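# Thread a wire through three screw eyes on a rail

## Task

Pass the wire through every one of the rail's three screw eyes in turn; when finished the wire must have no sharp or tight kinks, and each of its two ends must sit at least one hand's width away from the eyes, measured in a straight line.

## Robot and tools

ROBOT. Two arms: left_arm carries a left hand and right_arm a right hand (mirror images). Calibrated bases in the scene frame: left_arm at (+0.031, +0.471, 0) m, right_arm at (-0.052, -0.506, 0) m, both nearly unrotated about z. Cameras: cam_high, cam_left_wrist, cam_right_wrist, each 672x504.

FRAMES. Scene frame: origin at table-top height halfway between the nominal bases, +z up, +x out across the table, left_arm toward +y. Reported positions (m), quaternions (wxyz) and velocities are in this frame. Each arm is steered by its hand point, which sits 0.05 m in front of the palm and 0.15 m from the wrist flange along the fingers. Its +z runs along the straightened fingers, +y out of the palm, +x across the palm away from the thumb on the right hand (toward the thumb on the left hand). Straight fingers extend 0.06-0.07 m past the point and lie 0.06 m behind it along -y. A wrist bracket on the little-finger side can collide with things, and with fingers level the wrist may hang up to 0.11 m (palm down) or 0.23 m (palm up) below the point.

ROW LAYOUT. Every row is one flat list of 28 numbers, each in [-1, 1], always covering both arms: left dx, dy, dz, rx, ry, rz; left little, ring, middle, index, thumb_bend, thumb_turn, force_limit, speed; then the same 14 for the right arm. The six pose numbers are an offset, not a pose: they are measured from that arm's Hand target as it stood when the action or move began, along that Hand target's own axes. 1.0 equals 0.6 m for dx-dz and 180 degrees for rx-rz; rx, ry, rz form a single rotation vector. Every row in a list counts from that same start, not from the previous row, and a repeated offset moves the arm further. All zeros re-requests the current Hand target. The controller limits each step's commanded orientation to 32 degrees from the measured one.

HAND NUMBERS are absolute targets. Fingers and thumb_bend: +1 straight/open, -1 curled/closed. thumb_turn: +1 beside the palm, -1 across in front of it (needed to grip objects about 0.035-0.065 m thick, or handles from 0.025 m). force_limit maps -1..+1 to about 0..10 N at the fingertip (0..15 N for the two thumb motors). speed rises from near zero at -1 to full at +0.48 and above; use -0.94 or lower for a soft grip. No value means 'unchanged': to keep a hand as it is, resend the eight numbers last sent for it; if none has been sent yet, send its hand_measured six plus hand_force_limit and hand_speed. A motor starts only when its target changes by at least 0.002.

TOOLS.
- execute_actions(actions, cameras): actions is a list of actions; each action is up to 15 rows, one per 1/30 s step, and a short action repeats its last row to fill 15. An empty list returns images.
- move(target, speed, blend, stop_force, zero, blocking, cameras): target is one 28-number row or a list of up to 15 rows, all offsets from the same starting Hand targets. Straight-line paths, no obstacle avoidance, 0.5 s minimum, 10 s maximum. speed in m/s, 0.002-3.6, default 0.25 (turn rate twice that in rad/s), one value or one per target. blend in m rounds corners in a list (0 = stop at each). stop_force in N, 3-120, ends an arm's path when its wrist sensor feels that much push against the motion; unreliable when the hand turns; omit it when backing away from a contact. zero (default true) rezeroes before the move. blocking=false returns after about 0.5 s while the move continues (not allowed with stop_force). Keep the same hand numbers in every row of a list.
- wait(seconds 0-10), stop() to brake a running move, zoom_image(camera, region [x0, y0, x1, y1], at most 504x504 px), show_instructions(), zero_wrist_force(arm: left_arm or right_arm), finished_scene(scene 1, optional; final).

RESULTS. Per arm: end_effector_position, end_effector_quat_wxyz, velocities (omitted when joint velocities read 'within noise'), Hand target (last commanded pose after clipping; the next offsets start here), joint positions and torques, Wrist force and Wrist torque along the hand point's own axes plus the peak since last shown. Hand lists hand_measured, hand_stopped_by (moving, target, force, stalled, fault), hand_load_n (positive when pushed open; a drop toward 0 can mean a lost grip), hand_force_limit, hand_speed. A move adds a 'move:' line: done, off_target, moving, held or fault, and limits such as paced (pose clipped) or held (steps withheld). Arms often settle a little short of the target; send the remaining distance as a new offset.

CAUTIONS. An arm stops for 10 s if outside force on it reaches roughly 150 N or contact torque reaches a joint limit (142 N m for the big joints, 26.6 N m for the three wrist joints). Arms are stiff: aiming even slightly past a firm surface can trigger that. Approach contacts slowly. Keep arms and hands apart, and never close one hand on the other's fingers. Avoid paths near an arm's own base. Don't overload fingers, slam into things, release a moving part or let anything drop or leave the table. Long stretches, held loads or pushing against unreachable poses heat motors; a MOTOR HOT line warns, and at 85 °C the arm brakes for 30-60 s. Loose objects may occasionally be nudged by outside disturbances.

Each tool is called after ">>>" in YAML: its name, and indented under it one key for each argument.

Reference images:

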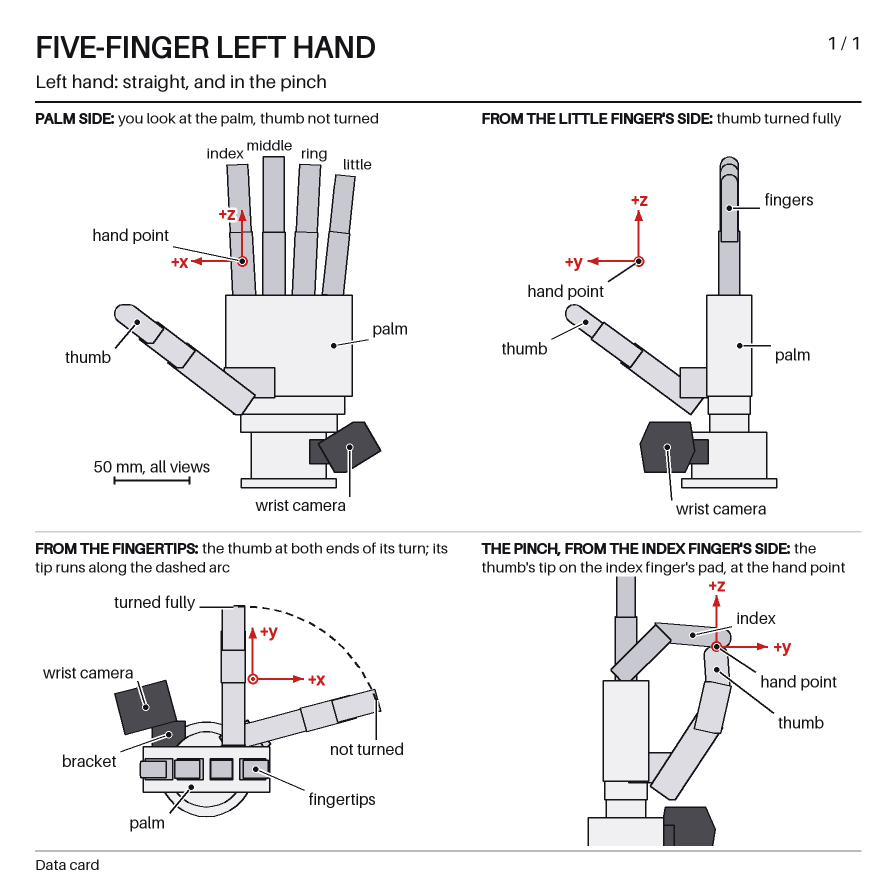

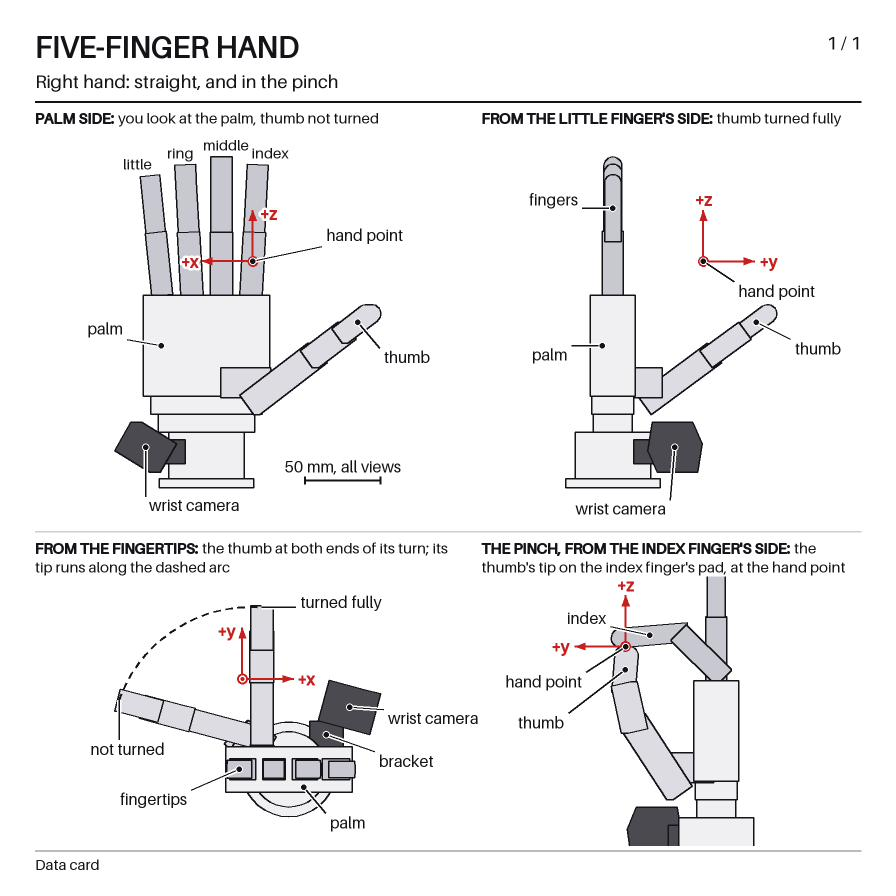

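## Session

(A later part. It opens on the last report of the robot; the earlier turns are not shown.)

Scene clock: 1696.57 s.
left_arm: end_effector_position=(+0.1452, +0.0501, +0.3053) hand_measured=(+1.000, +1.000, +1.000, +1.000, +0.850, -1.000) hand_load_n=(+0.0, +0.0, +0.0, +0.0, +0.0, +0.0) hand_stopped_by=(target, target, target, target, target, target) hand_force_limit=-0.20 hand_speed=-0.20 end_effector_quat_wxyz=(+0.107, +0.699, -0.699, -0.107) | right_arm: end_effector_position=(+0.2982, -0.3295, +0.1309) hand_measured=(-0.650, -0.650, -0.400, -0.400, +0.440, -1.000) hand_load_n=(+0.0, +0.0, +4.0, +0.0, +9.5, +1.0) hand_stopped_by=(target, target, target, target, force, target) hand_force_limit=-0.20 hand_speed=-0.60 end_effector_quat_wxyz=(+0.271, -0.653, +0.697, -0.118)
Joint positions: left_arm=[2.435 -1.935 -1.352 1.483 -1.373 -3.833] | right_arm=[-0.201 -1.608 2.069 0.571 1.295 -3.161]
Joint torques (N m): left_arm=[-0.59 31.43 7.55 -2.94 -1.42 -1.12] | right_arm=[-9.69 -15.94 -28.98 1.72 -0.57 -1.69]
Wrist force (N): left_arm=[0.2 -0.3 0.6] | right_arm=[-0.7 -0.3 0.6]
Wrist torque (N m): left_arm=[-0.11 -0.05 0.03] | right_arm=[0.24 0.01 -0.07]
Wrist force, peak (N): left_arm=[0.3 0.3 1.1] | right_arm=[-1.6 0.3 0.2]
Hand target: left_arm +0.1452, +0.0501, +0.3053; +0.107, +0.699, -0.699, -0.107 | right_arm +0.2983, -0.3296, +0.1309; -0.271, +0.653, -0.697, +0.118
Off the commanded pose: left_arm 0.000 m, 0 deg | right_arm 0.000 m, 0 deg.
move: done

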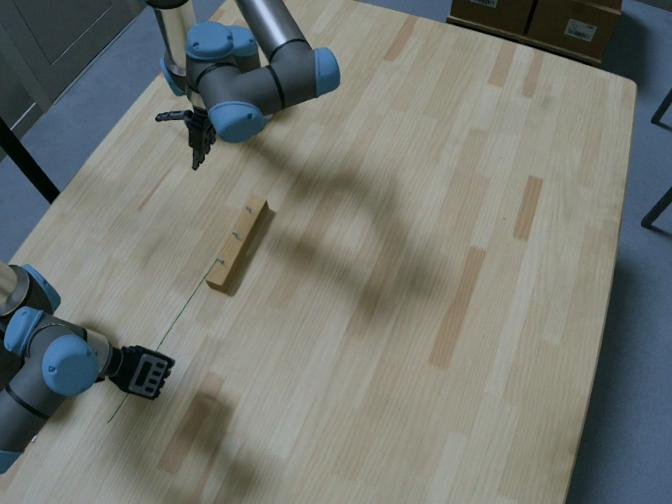

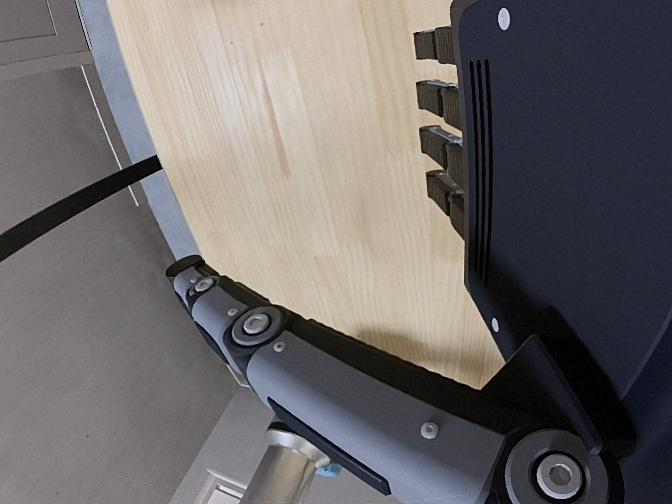

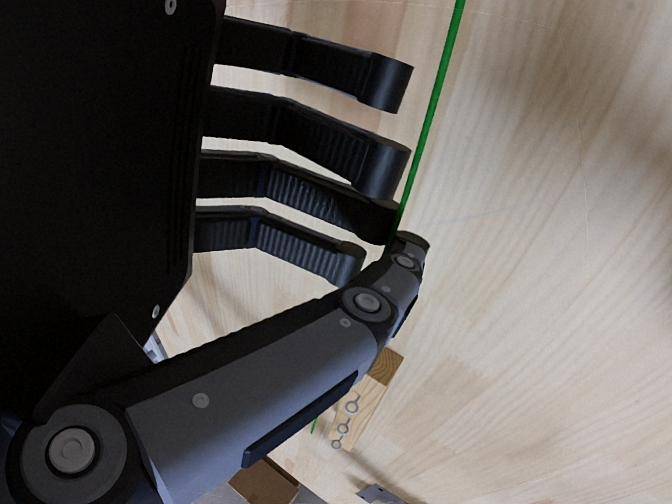

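>>> move:
  target:
    - [-0.0667,-0.1718,0.1293,0.275,0,0,1,1,1,1,1,1,-0.2,0, 0,0,0,0,0,0,-0.65,-0.65,-0.4,-0.4,0.3,-1,-0.2,-0.6]
  speed: 0.15
  cameras: ["all"]

Scene clock: 1711.67 s.
left_arm: end_effector_position=(+0.2201, +0.0902, +0.2004) hand_measured=(+1.000, +1.000, +1.000, +1.000, +1.000, +1.000) hand_load_n=(+0.0, +0.0, +0.0, +0.0, +0.0, +0.0) hand_stopped_by=(target, target, target, target, target, target) hand_force_limit=-0.20 hand_speed=0.00 end_effector_quat_wxyz=(-0.195, +0.680, -0.680, +0.195) | right_arm: end_effector_position=(+0.2983, -0.3296, +0.1309) hand_measured=(-0.650, -0.650, -0.400, -0.400, +0.440, -1.000) hand_load_n=(+0.0, +0.0, +4.0, +0.0, +9.0, +1.0) hand_stopped_by=(target, target, target, target, force, target) hand_force_limit=-0.20 hand_speed=-0.60 end_effector_quat_wxyz=(+0.271, -0.653, +0.697, -0.118)
Joint positions: left_arm=[2.248 -1.704 -1.704 2.207 -2 -3.961] | right_arm=[-0.201 -1.608 2.069 0.571 1.295 -3.161]
Joint torques (N m): left_arm=[13.41 20.07 29.59 -0.04 -0.98 1.39] | right_arm=[-8.98 -14.37 -28.53 0.46 -1.46 -1.88]
Wrist force (N): left_arm=[0.0 -1.0 2.1] | right_arm=[-0.9 -0.2 0.4]
Wrist torque (N m): left_arm=[-0.41 -0.03 -0.06] | right_arm=[0.25 0.05 -0.05]
Wrist force, peak (N): left_arm=[0.0 -0.8 2.4] | right_arm=[-0.8 -0.5 0.9]
Hand target: left_arm +0.2202, +0.0902, +0.2004; -0.195, +0.680, -0.679, +0.195 | right_arm +0.2983, -0.3296, +0.1309; -0.271, +0.653, -0.697, +0.118
Off the commanded pose: left_arm 0.000 m, 0 deg | right_arm 0.000 m, 0 deg.
move: done

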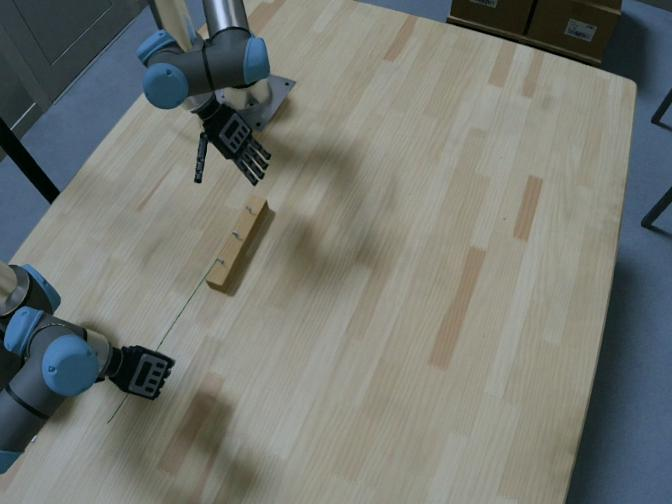

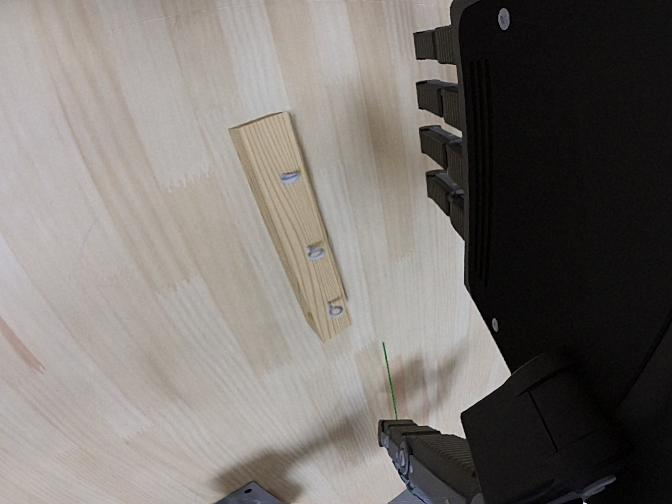

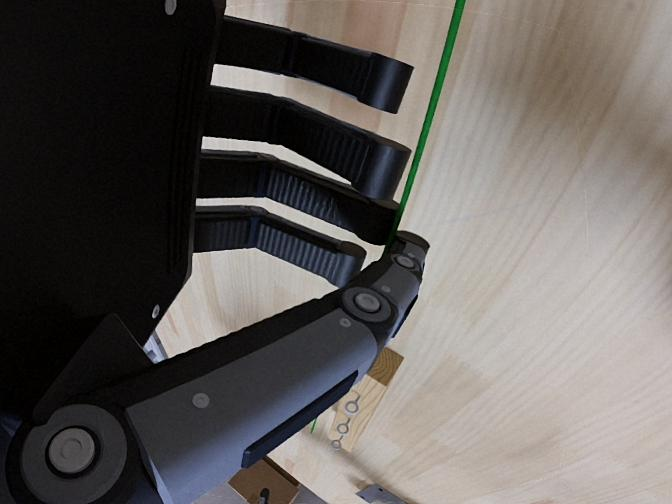

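>>> zoom_image:
  camera: "cam_high"
  region: [100, 180, 300, 440]

>>> zoom_image:
  camera: "cam_left_wrist"
  region: [220, 100, 480, 460]

>>> zoom_image:
  camera: "cam_right_wrist"
  region: [260, 340, 440, 480]

Scaled by 1.938 from the camera's 672x504 image, which has a finer 960x720 frame.

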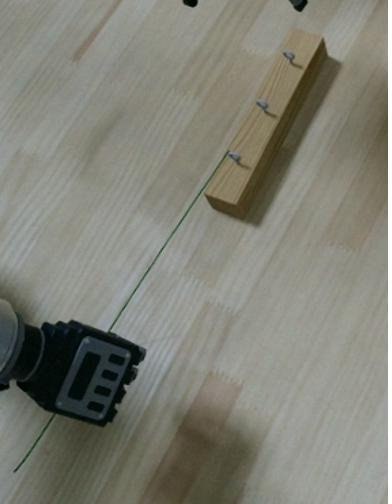

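Scaled by 1.400 from the camera's 672x504 image, which has a finer 960x720 frame.

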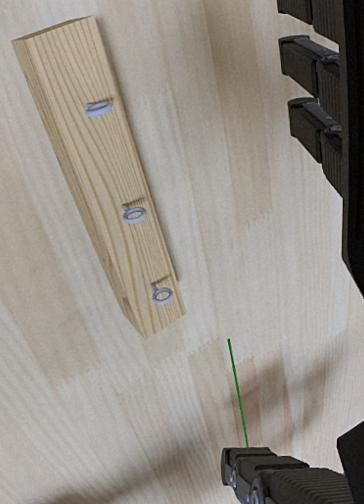

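Scaled by 2.800 from the camera's 672x504 image, which has a finer 960x720 frame.

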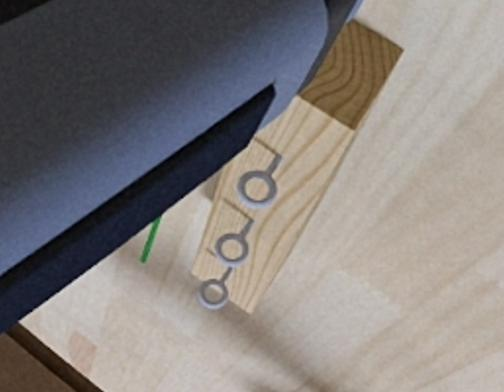

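>>> move:
  target:
    - [-0.073,-0.0145,0.1868,-0.1292,0.1841,-0.067,1,1,1,1,1,1,-0.2,0, 0,0,0,0,0,0,-0.65,-0.65,-0.4,-0.4,0.3,-1,-0.2,-0.6]
  speed: 0.12
  cameras: ["all"]

Scene clock: 1797.03 s.
left_arm: end_effector_position=(+0.2870, +0.1341, +0.1100) hand_measured=(+1.000, +1.000, +1.000, +1.000, +1.000, +1.000) hand_load_n=(+0.0, +0.0, +0.0, +0.0, +0.0, +0.0) hand_stopped_by=(target, target, target, target, target, target) hand_force_limit=-0.20 hand_speed=0.00 end_effector_quat_wxyz=(+0.165, +0.688, -0.658, +0.259) | right_arm: end_effector_position=(+0.2983, -0.3296, +0.1309) hand_measured=(-0.650, -0.650, -0.400, -0.400, +0.440, -1.000) hand_load_n=(+0.5, +0.0, +4.0, +0.0, +9.0, +1.0) hand_stopped_by=(target, target, target, target, force, target) hand_force_limit=-0.20 hand_speed=-0.60 end_effector_quat_wxyz=(+0.271, -0.653, +0.697, -0.118)
Joint positions: left_arm=[3.039 -1.791 -2.045 2.509 -0.99 -3.37] | right_arm=[-0.201 -1.608 2.069 0.571 1.295 -3.161]
Joint torques (N m): left_arm=[-1.81 20.29 31.22 -3.42 1.88 0.6] | right_arm=[-7.92 -11.11 -28.79 0.49 -1.23 -1.63]
Wrist force (N): left_arm=[0.7 -0.1 1.6] | right_arm=[-0.5 -0.1 0.6]
Wrist torque (N m): left_arm=[-0.21 -0.22 0.06] | right_arm=[0.27 -0.01 -0.03]
Wrist force, peak (N): left_arm=[0.2 -1.0 2.3] | right_arm=[-1.1 -0.3 0.7]
Hand target: left_arm +0.2870, +0.1341, +0.1100; +0.165, +0.688, -0.658, +0.259 | right_arm +0.2983, -0.3296, +0.1309; -0.271, +0.653, -0.697, +0.118
Off the commanded pose: left_arm 0.000 m, 0 deg | right_arm 0.000 m, 0 deg.
move: done

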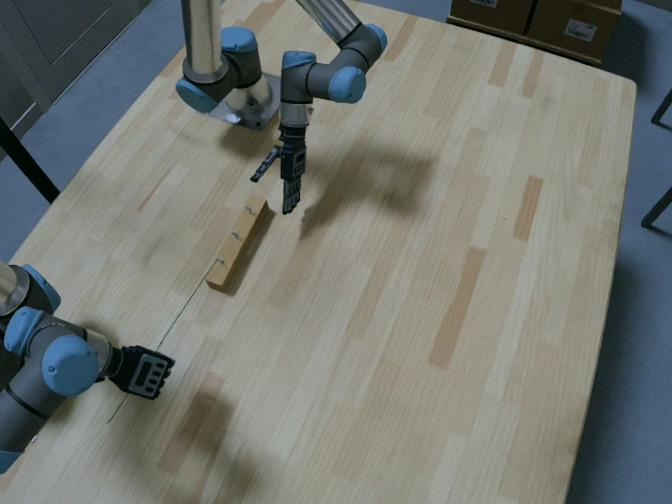

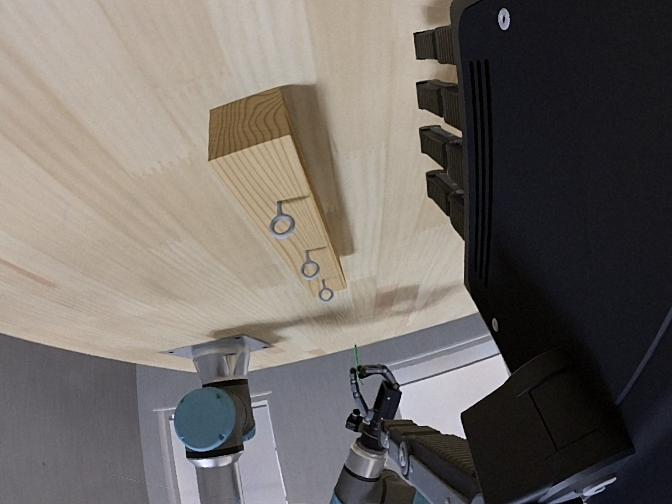

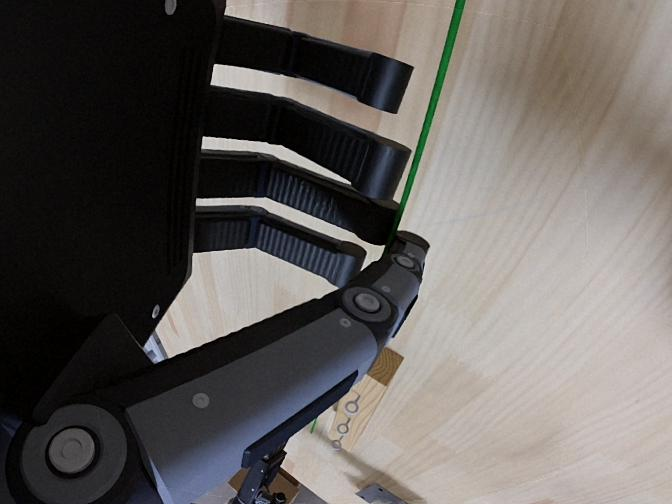

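>>> zoom_image:
  camera: "cam_left_wrist"
  region: [250, 180, 430, 420]

>>> zoom_image:
  camera: "cam_left_wrist"
  region: [320, 320, 420, 420]

Scaled by 2.100 from the camera's 672x504 image, which has a finer 960x720 frame.

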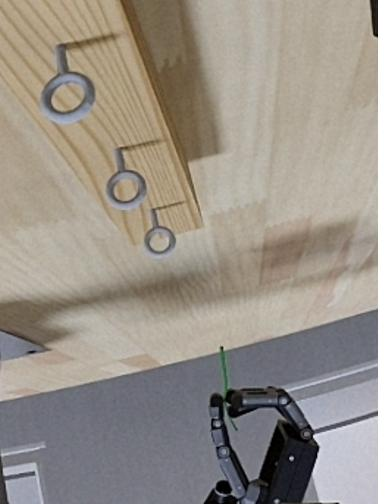

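Scaled by 5.040 from the camera's 672x504 image, which has a finer 960x720 frame.

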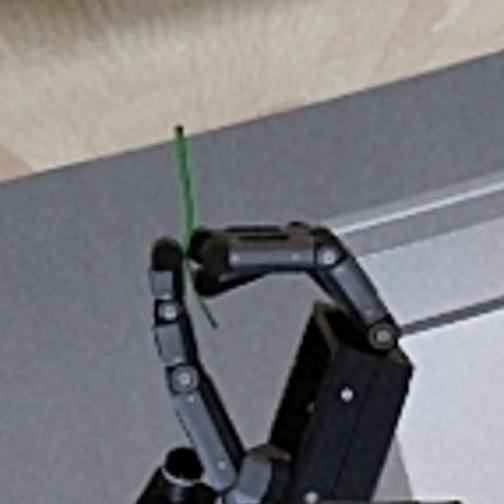

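>>> move:
  target:
    - [0,0,0,0,0,0,1,1,1,1,1,1,-0.2,0, 0,0,0,-0.006,-0.0317,-0.0108,-0.65,-0.65,-0.4,-0.4,0.3,-1,-0.2,-0.6]
  speed: 0.1
  cameras: ["all"]

>>> zoom_image:
  camera: "cam_left_wrist"
  region: [250, 200, 410, 400]

>>> zoom_image:
  camera: "cam_right_wrist"
  region: [260, 340, 440, 480]

Scene clock: 1838.03 s.
left_arm: end_effector_position=(+0.2870, +0.1341, +0.1100) hand_measured=(+1.000, +1.000, +1.000, +1.000, +1.000, +1.000) hand_load_n=(+0.0, +0.0, +0.0, +0.0, -0.5, +0.0) hand_stopped_by=(target, target, target, target, target, target) hand_force_limit=-0.20 hand_speed=0.00 end_effector_quat_wxyz=(+0.165, +0.688, -0.658, +0.259) | right_arm: end_effector_position=(+0.2982, -0.3296, +0.1309) hand_measured=(-0.650, -0.650, -0.400, -0.400, +0.440, -1.000) hand_load_n=(+0.0, +0.0, +4.0, +0.0, +9.5, +1.0) hand_stopped_by=(target, target, target, target, force, target) hand_force_limit=-0.20 hand_speed=-0.60 end_effector_quat_wxyz=(-0.297, +0.673, -0.673, +0.083)
Joint positions: left_arm=[3.039 -1.791 -2.045 2.509 -0.99 -3.37] | right_arm=[-0.28 -1.585 2.077 0.591 1.159 -3.277]
Joint torques (N m): left_arm=[7.61 19.97 30.39 -3.29 2.15 0.44] | right_arm=[2.13 -19.48 -14.32 0.08 -1.55 0.06]
Wrist force (N): left_arm=[0.6 -0.3 1.7] | right_arm=[-0.5 -0.3 0.4]
Wrist torque (N m): left_arm=[-0.26 -0.20 0.06] | right_arm=[0.27 -0.01 -0.04]
Wrist force, peak (N): left_arm=[0.7 0.1 2.1] | right_arm=[-1.0 -0.3 1.0]
Hand target: left_arm +0.2870, +0.1341, +0.1100; +0.165, +0.688, -0.658, +0.259 | right_arm +0.2983, -0.3296, +0.1309; -0.297, +0.673, -0.673, +0.083
Off the commanded pose: left_arm 0.000 m, 0 deg | right_arm 0.000 m, 0 deg.
move: done

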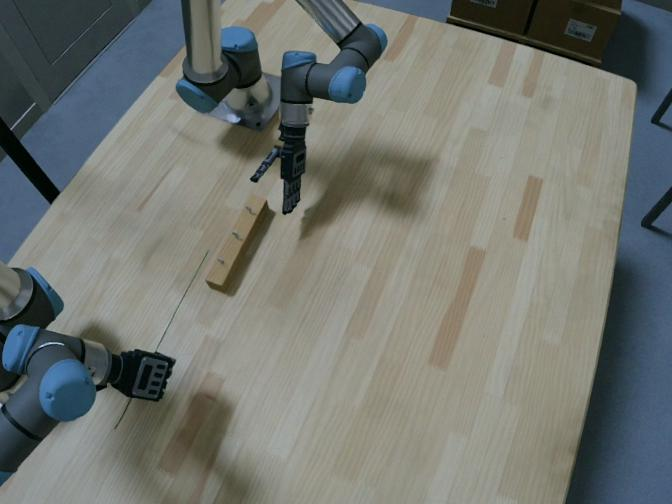

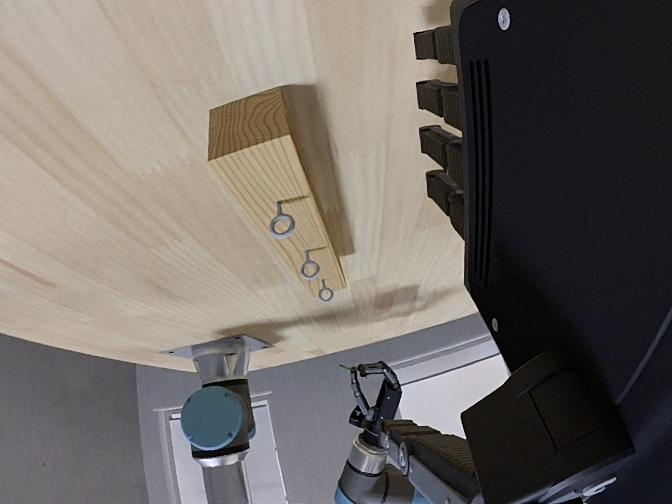

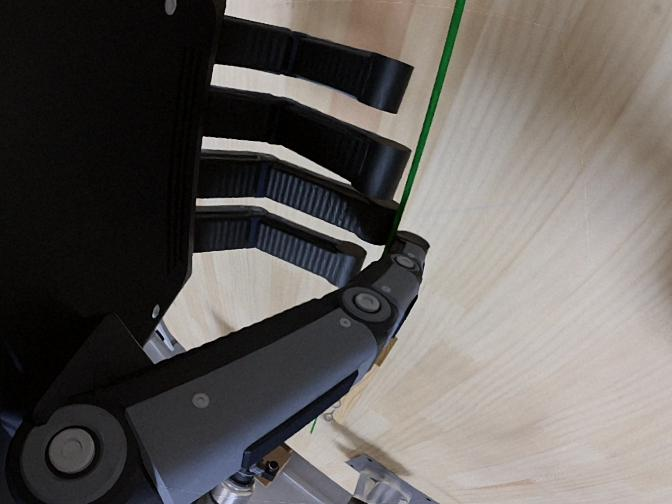

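Scaled by 2.520 from the camera's 672x504 image, which has a finer 960x720 frame.

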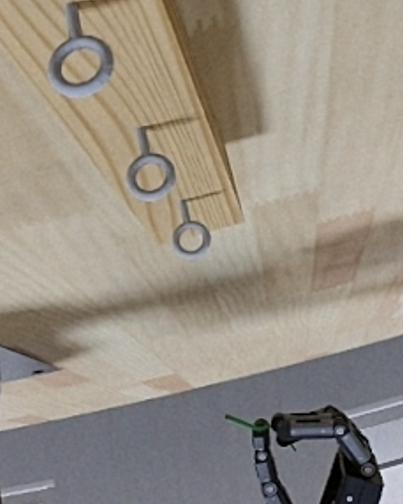

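Scaled by 2.800 from the camera's 672x504 image, which has a finer 960x720 frame.

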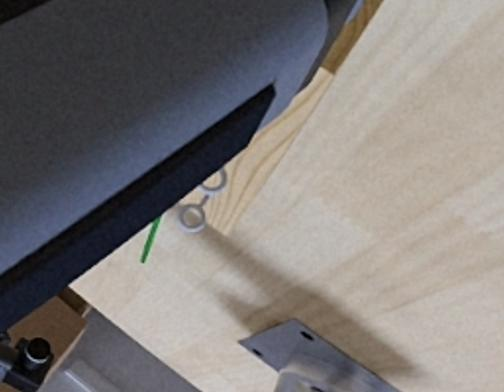

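>>> move:
  target:
    - [0,0,0,0,0,0,1,1,1,1,1,1,-0.2,0, 0.024,0.0427,0.0677,0,0,0,-0.65,-0.65,-0.4,-0.4,0.3,-1,-0.2,-0.6]
  speed: 0.08
  cameras: ["cam_left_wrist","cam_right_wrist"]

>>> zoom_image:
  camera: "cam_left_wrist"
  region: [250, 200, 410, 400]

>>> zoom_image:
  camera: "cam_right_wrist"
  region: [260, 340, 440, 480]

Scene clock: 1851.40 s.
left_arm: end_effector_position=(+0.2870, +0.1341, +0.1100) hand_measured=(+1.000, +1.000, +1.000, +1.000, +1.000, +1.000) hand_load_n=(+0.0, +0.0, -0.5, +0.0, +0.0, -0.5) hand_stopped_by=(target, target, target, target, target, target) hand_force_limit=-0.20 hand_speed=0.00 end_effector_quat_wxyz=(+0.165, +0.688, -0.658, +0.259) | right_arm: end_effector_position=(+0.2982, -0.3296, +0.0808) hand_measured=(-0.650, -0.650, -0.400, -0.400, +0.440, -1.000) hand_load_n=(+0.0, +0.0, +4.0, +0.0, +9.5, +1.5) hand_stopped_by=(target, target, target, target, force, target) hand_force_limit=-0.20 hand_speed=-0.60 end_effector_quat_wxyz=(-0.297, +0.673, -0.673, +0.083)
Joint positions: left_arm=[3.039 -1.791 -2.045 2.509 -0.99 -3.37] | right_arm=[-0.28 -1.511 2.152 0.442 1.159 -3.277]
Joint torques (N m): left_arm=[9.34 25.04 29.3 -3.12 -1.12 -1.58] | right_arm=[8.84 -12.56 -25.27 0.58 1.02 2]
Wrist force (N): left_arm=[0.9 -0.3 1.8] | right_arm=[-0.5 0.1 0.4]
Wrist torque (N m): left_arm=[-0.27 -0.26 0.08] | right_arm=[0.32 -0.01 -0.04]
Wrist force, peak (N): left_arm=[0.7 -0.2 2.1] | right_arm=[-0.9 -0.9 -0.3]
Hand target: left_arm +0.2870, +0.1341, +0.1100; +0.165, +0.688, -0.658, +0.259 | right_arm +0.2983, -0.3296, +0.0808; -0.297, +0.673, -0.673, +0.083
Off the commanded pose: left_arm 0.000 m, 0 deg | right_arm 0.000 m, 0 deg.
move: done
Images, in order (width x height): cam_left_wrist 672x504, cam_right_wrist 672x504.

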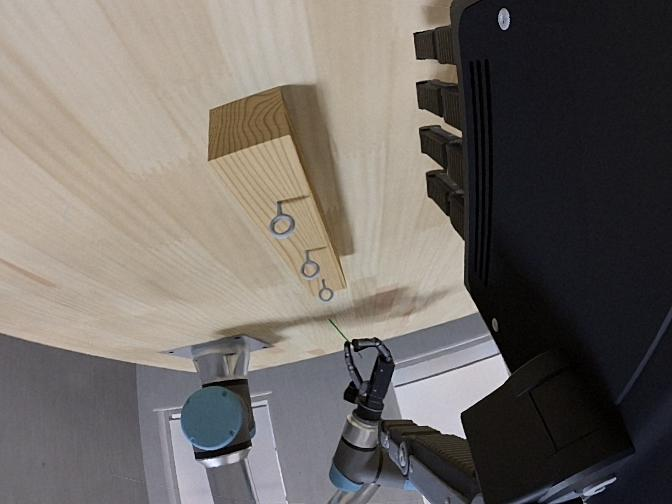

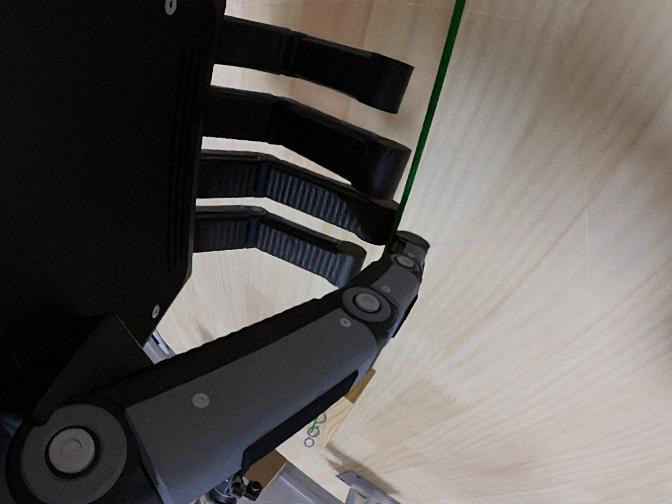

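Scaled by 2.520 from the camera's 672x504 image, which has a finer 960x720 frame.

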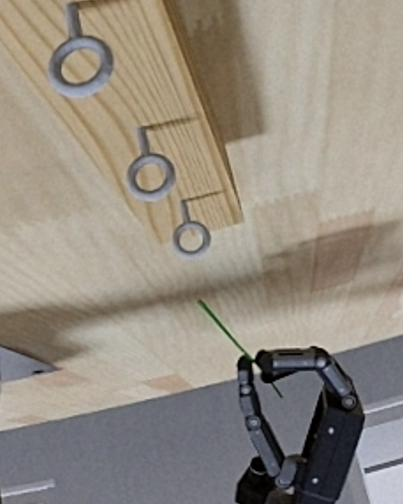

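Scaled by 2.800 from the camera's 672x504 image, which has a finer 960x720 frame.

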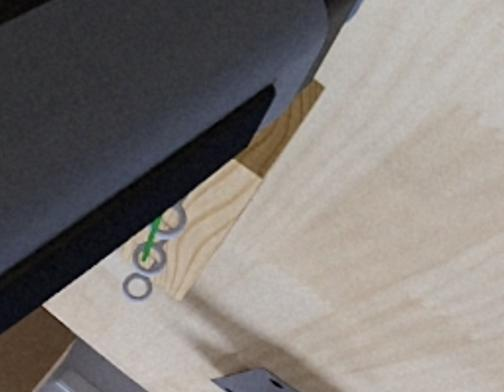

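>>> move:
  target:
    - [0,0,0,0,0,0,1,1,1,1,1,1,-0.2,0, 0.0058,-0.0022,0.02,-0.0008,0.0081,-0.0048,-0.65,-0.65,-0.4,-0.4,0.3,-1,-0.2,-0.6]
  speed: 0.05
  cameras: ["cam_left_wrist","cam_right_wrist"]

>>> zoom_image:
  camera: "cam_left_wrist"
  region: [250, 200, 410, 400]

>>> zoom_image:
  camera: "cam_right_wrist"
  region: [260, 340, 440, 480]

Scene clock: 1866.30 s.
left_arm: end_effector_position=(+0.2870, +0.1341, +0.1100) hand_measured=(+1.000, +1.000, +1.000, +1.000, +1.000, +1.000) hand_load_n=(+0.0, +0.0, +0.0, +0.0, +0.0, +0.0) hand_stopped_by=(target, target, target, target, target, target) hand_force_limit=-0.20 hand_speed=0.00 end_effector_quat_wxyz=(+0.165, +0.688, -0.658, +0.259) | right_arm: end_effector_position=(+0.3060, -0.3295, +0.0708) hand_measured=(-0.650, -0.650, -0.400, -0.400, +0.440, -1.000) hand_load_n=(+0.0, +0.0, +3.5, +0.0, +9.0, +1.5) hand_stopped_by=(target, target, target, target, force, target) hand_force_limit=-0.20 hand_speed=-0.60 end_effector_quat_wxyz=(-0.287, +0.677, -0.671, +0.093)
Joint positions: left_arm=[3.039 -1.791 -2.045 2.509 -0.99 -3.37] | right_arm=[-0.247 -1.479 2.136 0.414 1.199 -3.261]
Joint torques (N m): left_arm=[9.78 29.7 28.34 -2.89 -1.01 -1.55] | right_arm=[-9.77 -22.89 -1.42 2.82 -2.05 -2.08]
Wrist force (N): left_arm=[0.6 -0.1 1.6] | right_arm=[-0.5 -0.3 0.4]
Wrist torque (N m): left_arm=[-0.22 -0.20 0.05] | right_arm=[0.26 -0.01 -0.05]
Wrist force, peak (N): left_arm=[0.8 -0.2 2.0] | right_arm=[-0.6 0.1 0.9]
Hand target: left_arm +0.2870, +0.1341, +0.1100; +0.165, +0.688, -0.658, +0.259 | right_arm +0.3059, -0.3295, +0.0707; -0.287, +0.677, -0.671, +0.093
Off the commanded pose: left_arm 0.000 m, 0 deg | right_arm 0.000 m, 0 deg.
move: done
Images, in order (width x height): cam_left_wrist 672x504, cam_right_wrist 672x504.

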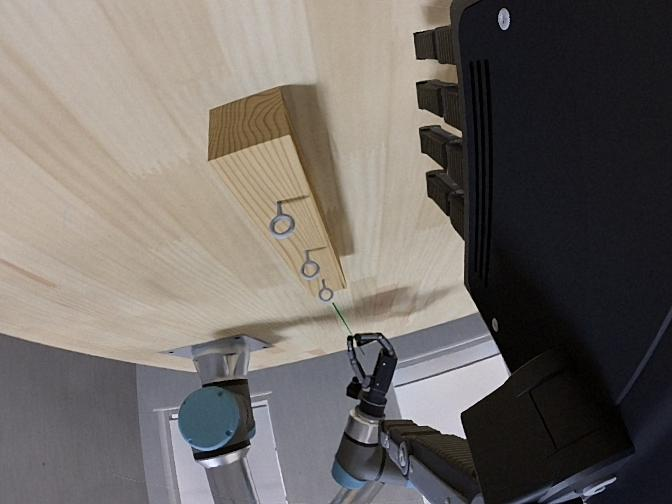

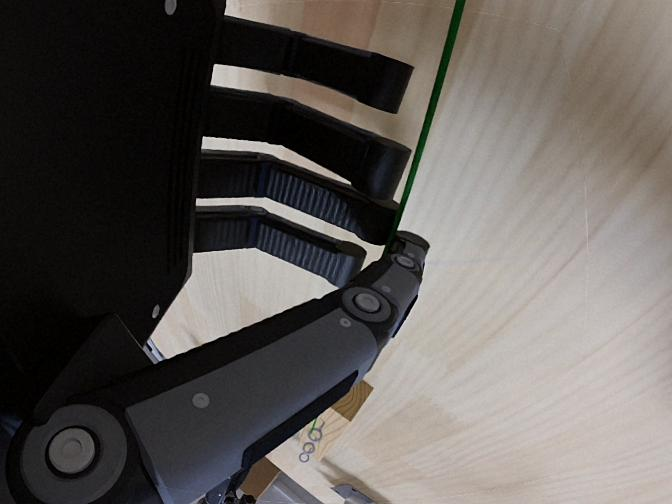

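Scaled by 2.520 from the camera's 672x504 image, which has a finer 960x720 frame.

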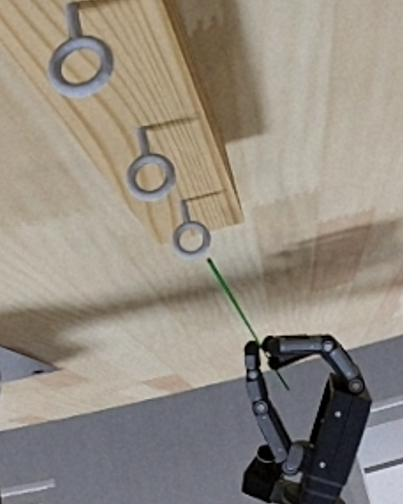

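Scaled by 2.800 from the camera's 672x504 image, which has a finer 960x720 frame.

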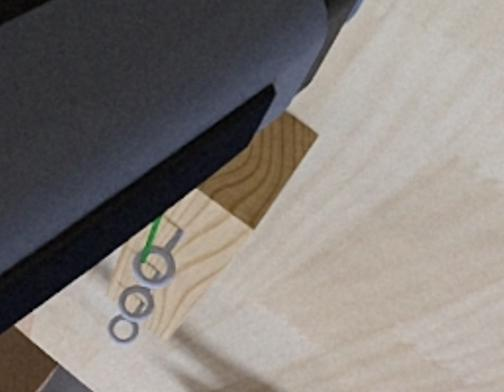

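>>> move:
  target:
    - [0,0,0,0,0,0,1,1,1,1,1,1,-0.2,0, -0.0077,0.0078,0.0078,0,0,0,-0.65,-0.65,-0.4,-0.4,0.3,-1,-0.2,-0.6]
  speed: 0.03
  cameras: ["cam_left_wrist","cam_right_wrist"]

>>> zoom_image:
  camera: "cam_left_wrist"
  region: [270, 200, 390, 350]

>>> zoom_image:
  camera: "cam_right_wrist"
  region: [270, 380, 390, 480]

Scene clock: 1895.00 s.
left_arm: end_effector_position=(+0.2870, +0.1341, +0.1100) hand_measured=(+1.000, +1.000, +1.000, +1.000, +1.000, +1.000) hand_load_n=(+0.0, +0.0, +0.0, +0.0, +0.0, +0.0) hand_stopped_by=(target, target, target, target, target, target) hand_force_limit=-0.20 hand_speed=0.00 end_effector_quat_wxyz=(+0.165, +0.688, -0.658, +0.259) | right_arm: end_effector_position=(+0.3038, -0.3235, +0.0656) hand_measured=(-0.650, -0.650, -0.400, -0.400, +0.440, -1.000) hand_load_n=(+0.0, +0.0, +4.0, +0.0, +9.5, +1.0) hand_stopped_by=(target, target, target, target, force, target) hand_force_limit=-0.20 hand_speed=-0.60 end_effector_quat_wxyz=(-0.287, +0.677, -0.671, +0.093)
Joint positions: left_arm=[3.039 -1.791 -2.045 2.509 -0.99 -3.37] | right_arm=[-0.226 -1.473 2.144 0.393 1.21 -3.241]
Joint torques (N m): left_arm=[9.89 30.86 28.66 -2.73 -0.97 -1.52] | right_arm=[-10.11 -22.42 -15.58 2.94 -1.73 -1.96]
Wrist force (N): left_arm=[0.8 -0.1 1.7] | right_arm=[-0.6 -0.5 0.3]
Wrist torque (N m): left_arm=[-0.23 -0.23 0.06] | right_arm=[0.24 0.01 -0.06]
Wrist force, peak (N): left_arm=[0.9 -0.1 2.1] | right_arm=[-0.8 -0.3 0.8]
Hand target: left_arm +0.2870, +0.1341, +0.1100; +0.165, +0.688, -0.658, +0.259 | right_arm +0.3039, -0.3235, +0.0657; -0.287, +0.677, -0.671, +0.093
Off the commanded pose: left_arm 0.000 m, 0 deg | right_arm 0.000 m, 0 deg.
move: done
Images, in order (width x height): cam_left_wrist 672x504, cam_right_wrist 672x504.

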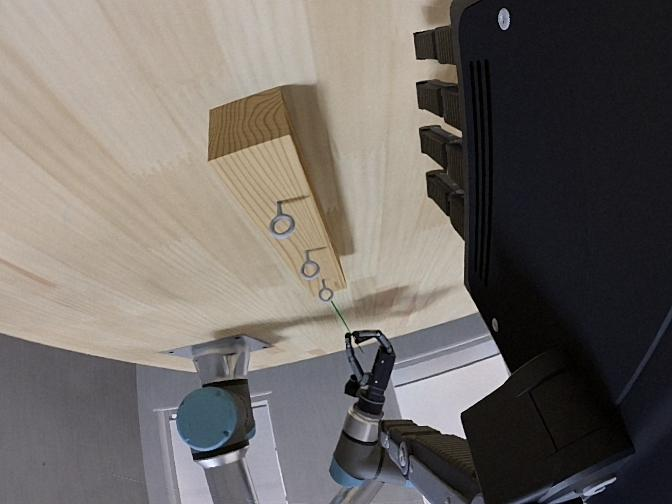

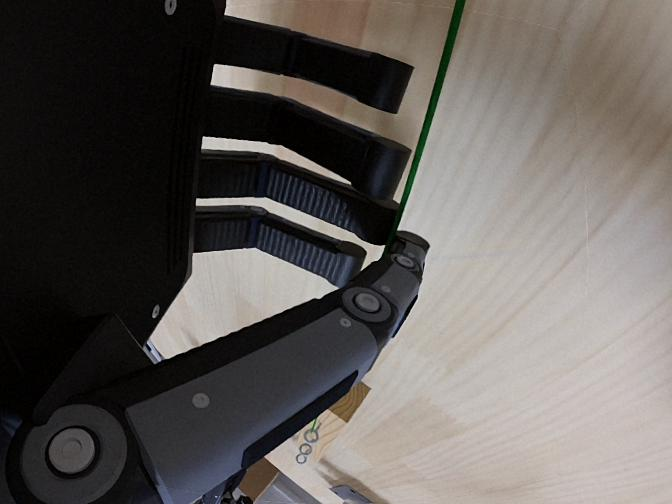

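Scaled by 3.360 from the camera's 672x504 image, which has a finer 960x720 frame.

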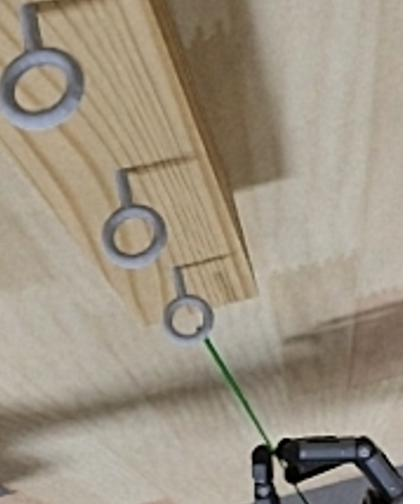

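Scaled by 4.200 from the camera's 672x504 image, which has a finer 960x720 frame.

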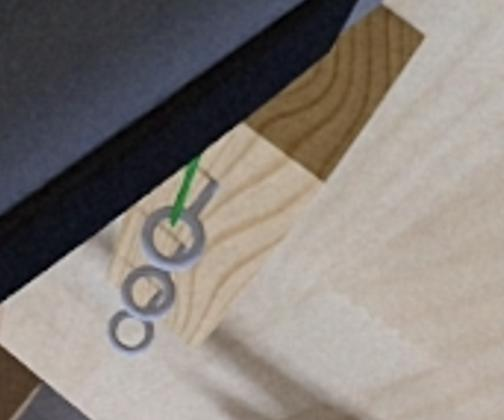

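>>> move:
  target:
    - [0,0,0,0,0,0,1,1,1,1,1,1,-0.2,0, -0.0321,0.0022,0.0088,0,0,0,-0.65,-0.65,-0.4,-0.4,0.3,-1,-0.2,-0.6]
  speed: 0.02
  stop_force: 4
  cameras: ["cam_left_wrist","cam_right_wrist"]

>>> zoom_image:
  camera: "cam_left_wrist"
  region: [270, 200, 390, 350]

>>> zoom_image:
  camera: "cam_right_wrist"
  region: [270, 380, 390, 480]

Scene clock: 1909.17 s.
left_arm: end_effector_position=(+0.2870, +0.1341, +0.1100) hand_measured=(+1.000, +1.000, +1.000, +1.000, +1.000, +1.000) hand_load_n=(+0.0, +0.0, +0.0, +0.0, +0.0, +0.0) hand_stopped_by=(target, target, target, target, target, target) hand_force_limit=-0.20 hand_speed=0.00 end_effector_quat_wxyz=(+0.165, +0.688, -0.658, +0.259) | right_arm: end_effector_position=(+0.3039, -0.3035, +0.0657) hand_measured=(-0.650, -0.650, -0.400, -0.400, +0.440, -1.000) hand_load_n=(+0.0, +0.0, +4.0, +0.0, +9.5, +1.0) hand_stopped_by=(target, target, target, target, force, target) hand_force_limit=-0.20 hand_speed=-0.60 end_effector_quat_wxyz=(-0.287, +0.677, -0.671, +0.093)
Joint positions: left_arm=[3.039 -1.791 -2.045 2.509 -0.99 -3.37] | right_arm=[-0.152 -1.464 2.126 0.378 1.247 -3.172]
Joint torques (N m): left_arm=[10.11 30.4 27.08 -2.55 -1 -1.57] | right_arm=[-9.93 -25.2 -3.05 2.83 -1.81 -2.15]
Wrist force (N): left_arm=[0.8 0.1 1.7] | right_arm=[-0.7 0.1 0.6]
Wrist torque (N m): left_arm=[-0.20 -0.24 0.05] | right_arm=[0.30 0.02 0.02]
Wrist force, peak (N): left_arm=[0.8 -0.1 2.0] | right_arm=[-1.1 -0.4 0.4]
Hand target: left_arm +0.2870, +0.1341, +0.1100; +0.165, +0.688, -0.658, +0.259 | right_arm +0.3039, -0.3035, +0.0657; -0.287, +0.677, -0.671, +0.093
Off the commanded pose: left_arm 0.000 m, 0 deg | right_arm 0.000 m, 0 deg.
move: done
Images, in order (width x height): cam_left_wrist 672x504, cam_right_wrist 672x504.

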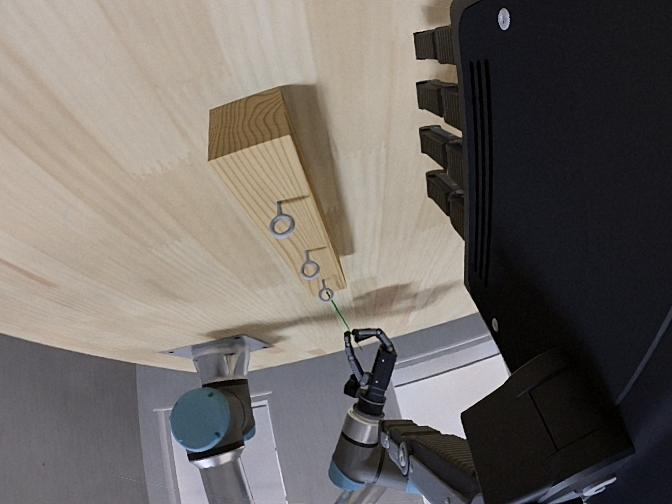

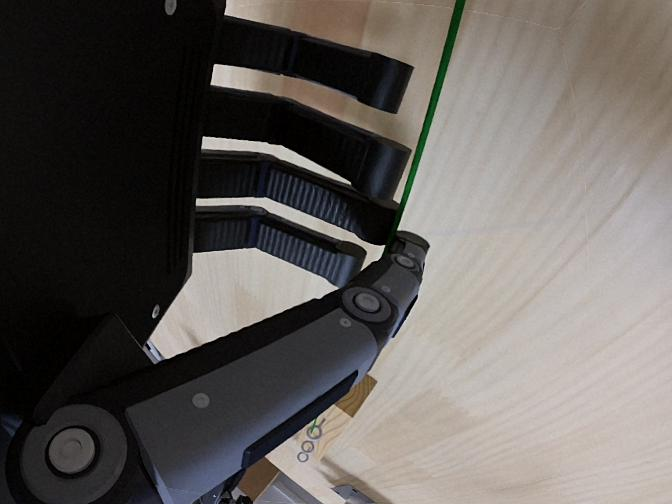

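Scaled by 3.360 from the camera's 672x504 image, which has a finer 960x720 frame.

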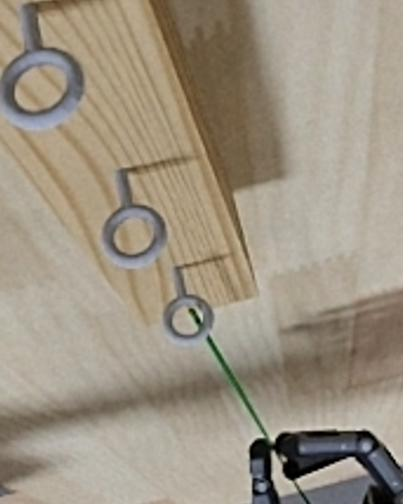

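Scaled by 4.200 from the camera's 672x504 image, which has a finer 960x720 frame.

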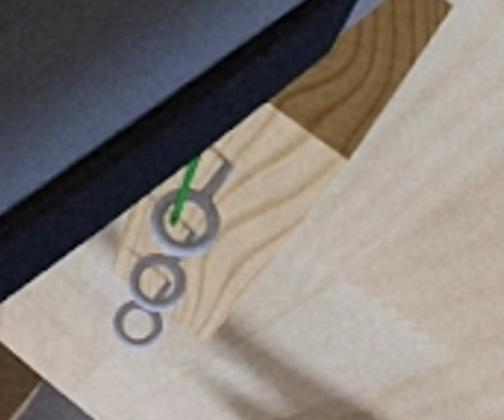

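>>> zoom_image:
  camera: "cam_left_wrist"
  region: [300, 270, 350, 320]

>>> zoom_image:
  camera: "cam_right_wrist"
  region: [290, 410, 340, 470]

Scaled by 10.080 from the camera's 672x504 image, which has a finer 960x720 frame.

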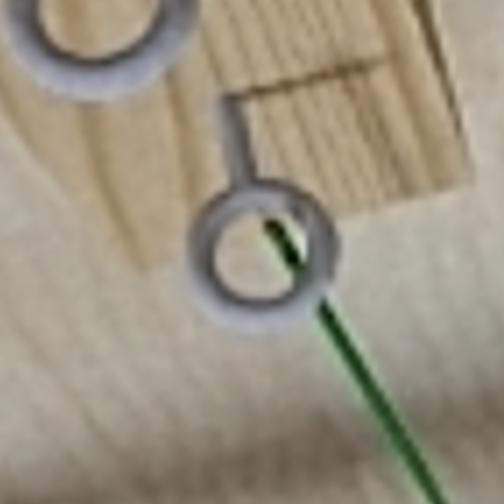

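Scaled by 8.400 from the camera's 672x504 image, which has a finer 960x720 frame.

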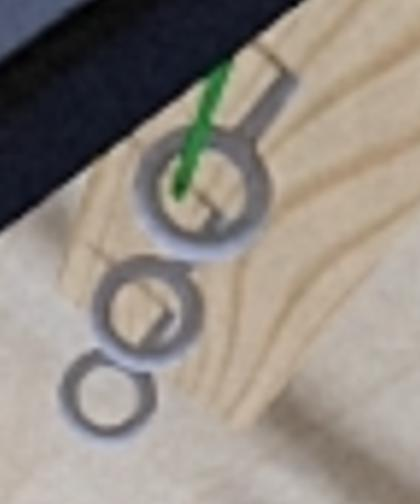

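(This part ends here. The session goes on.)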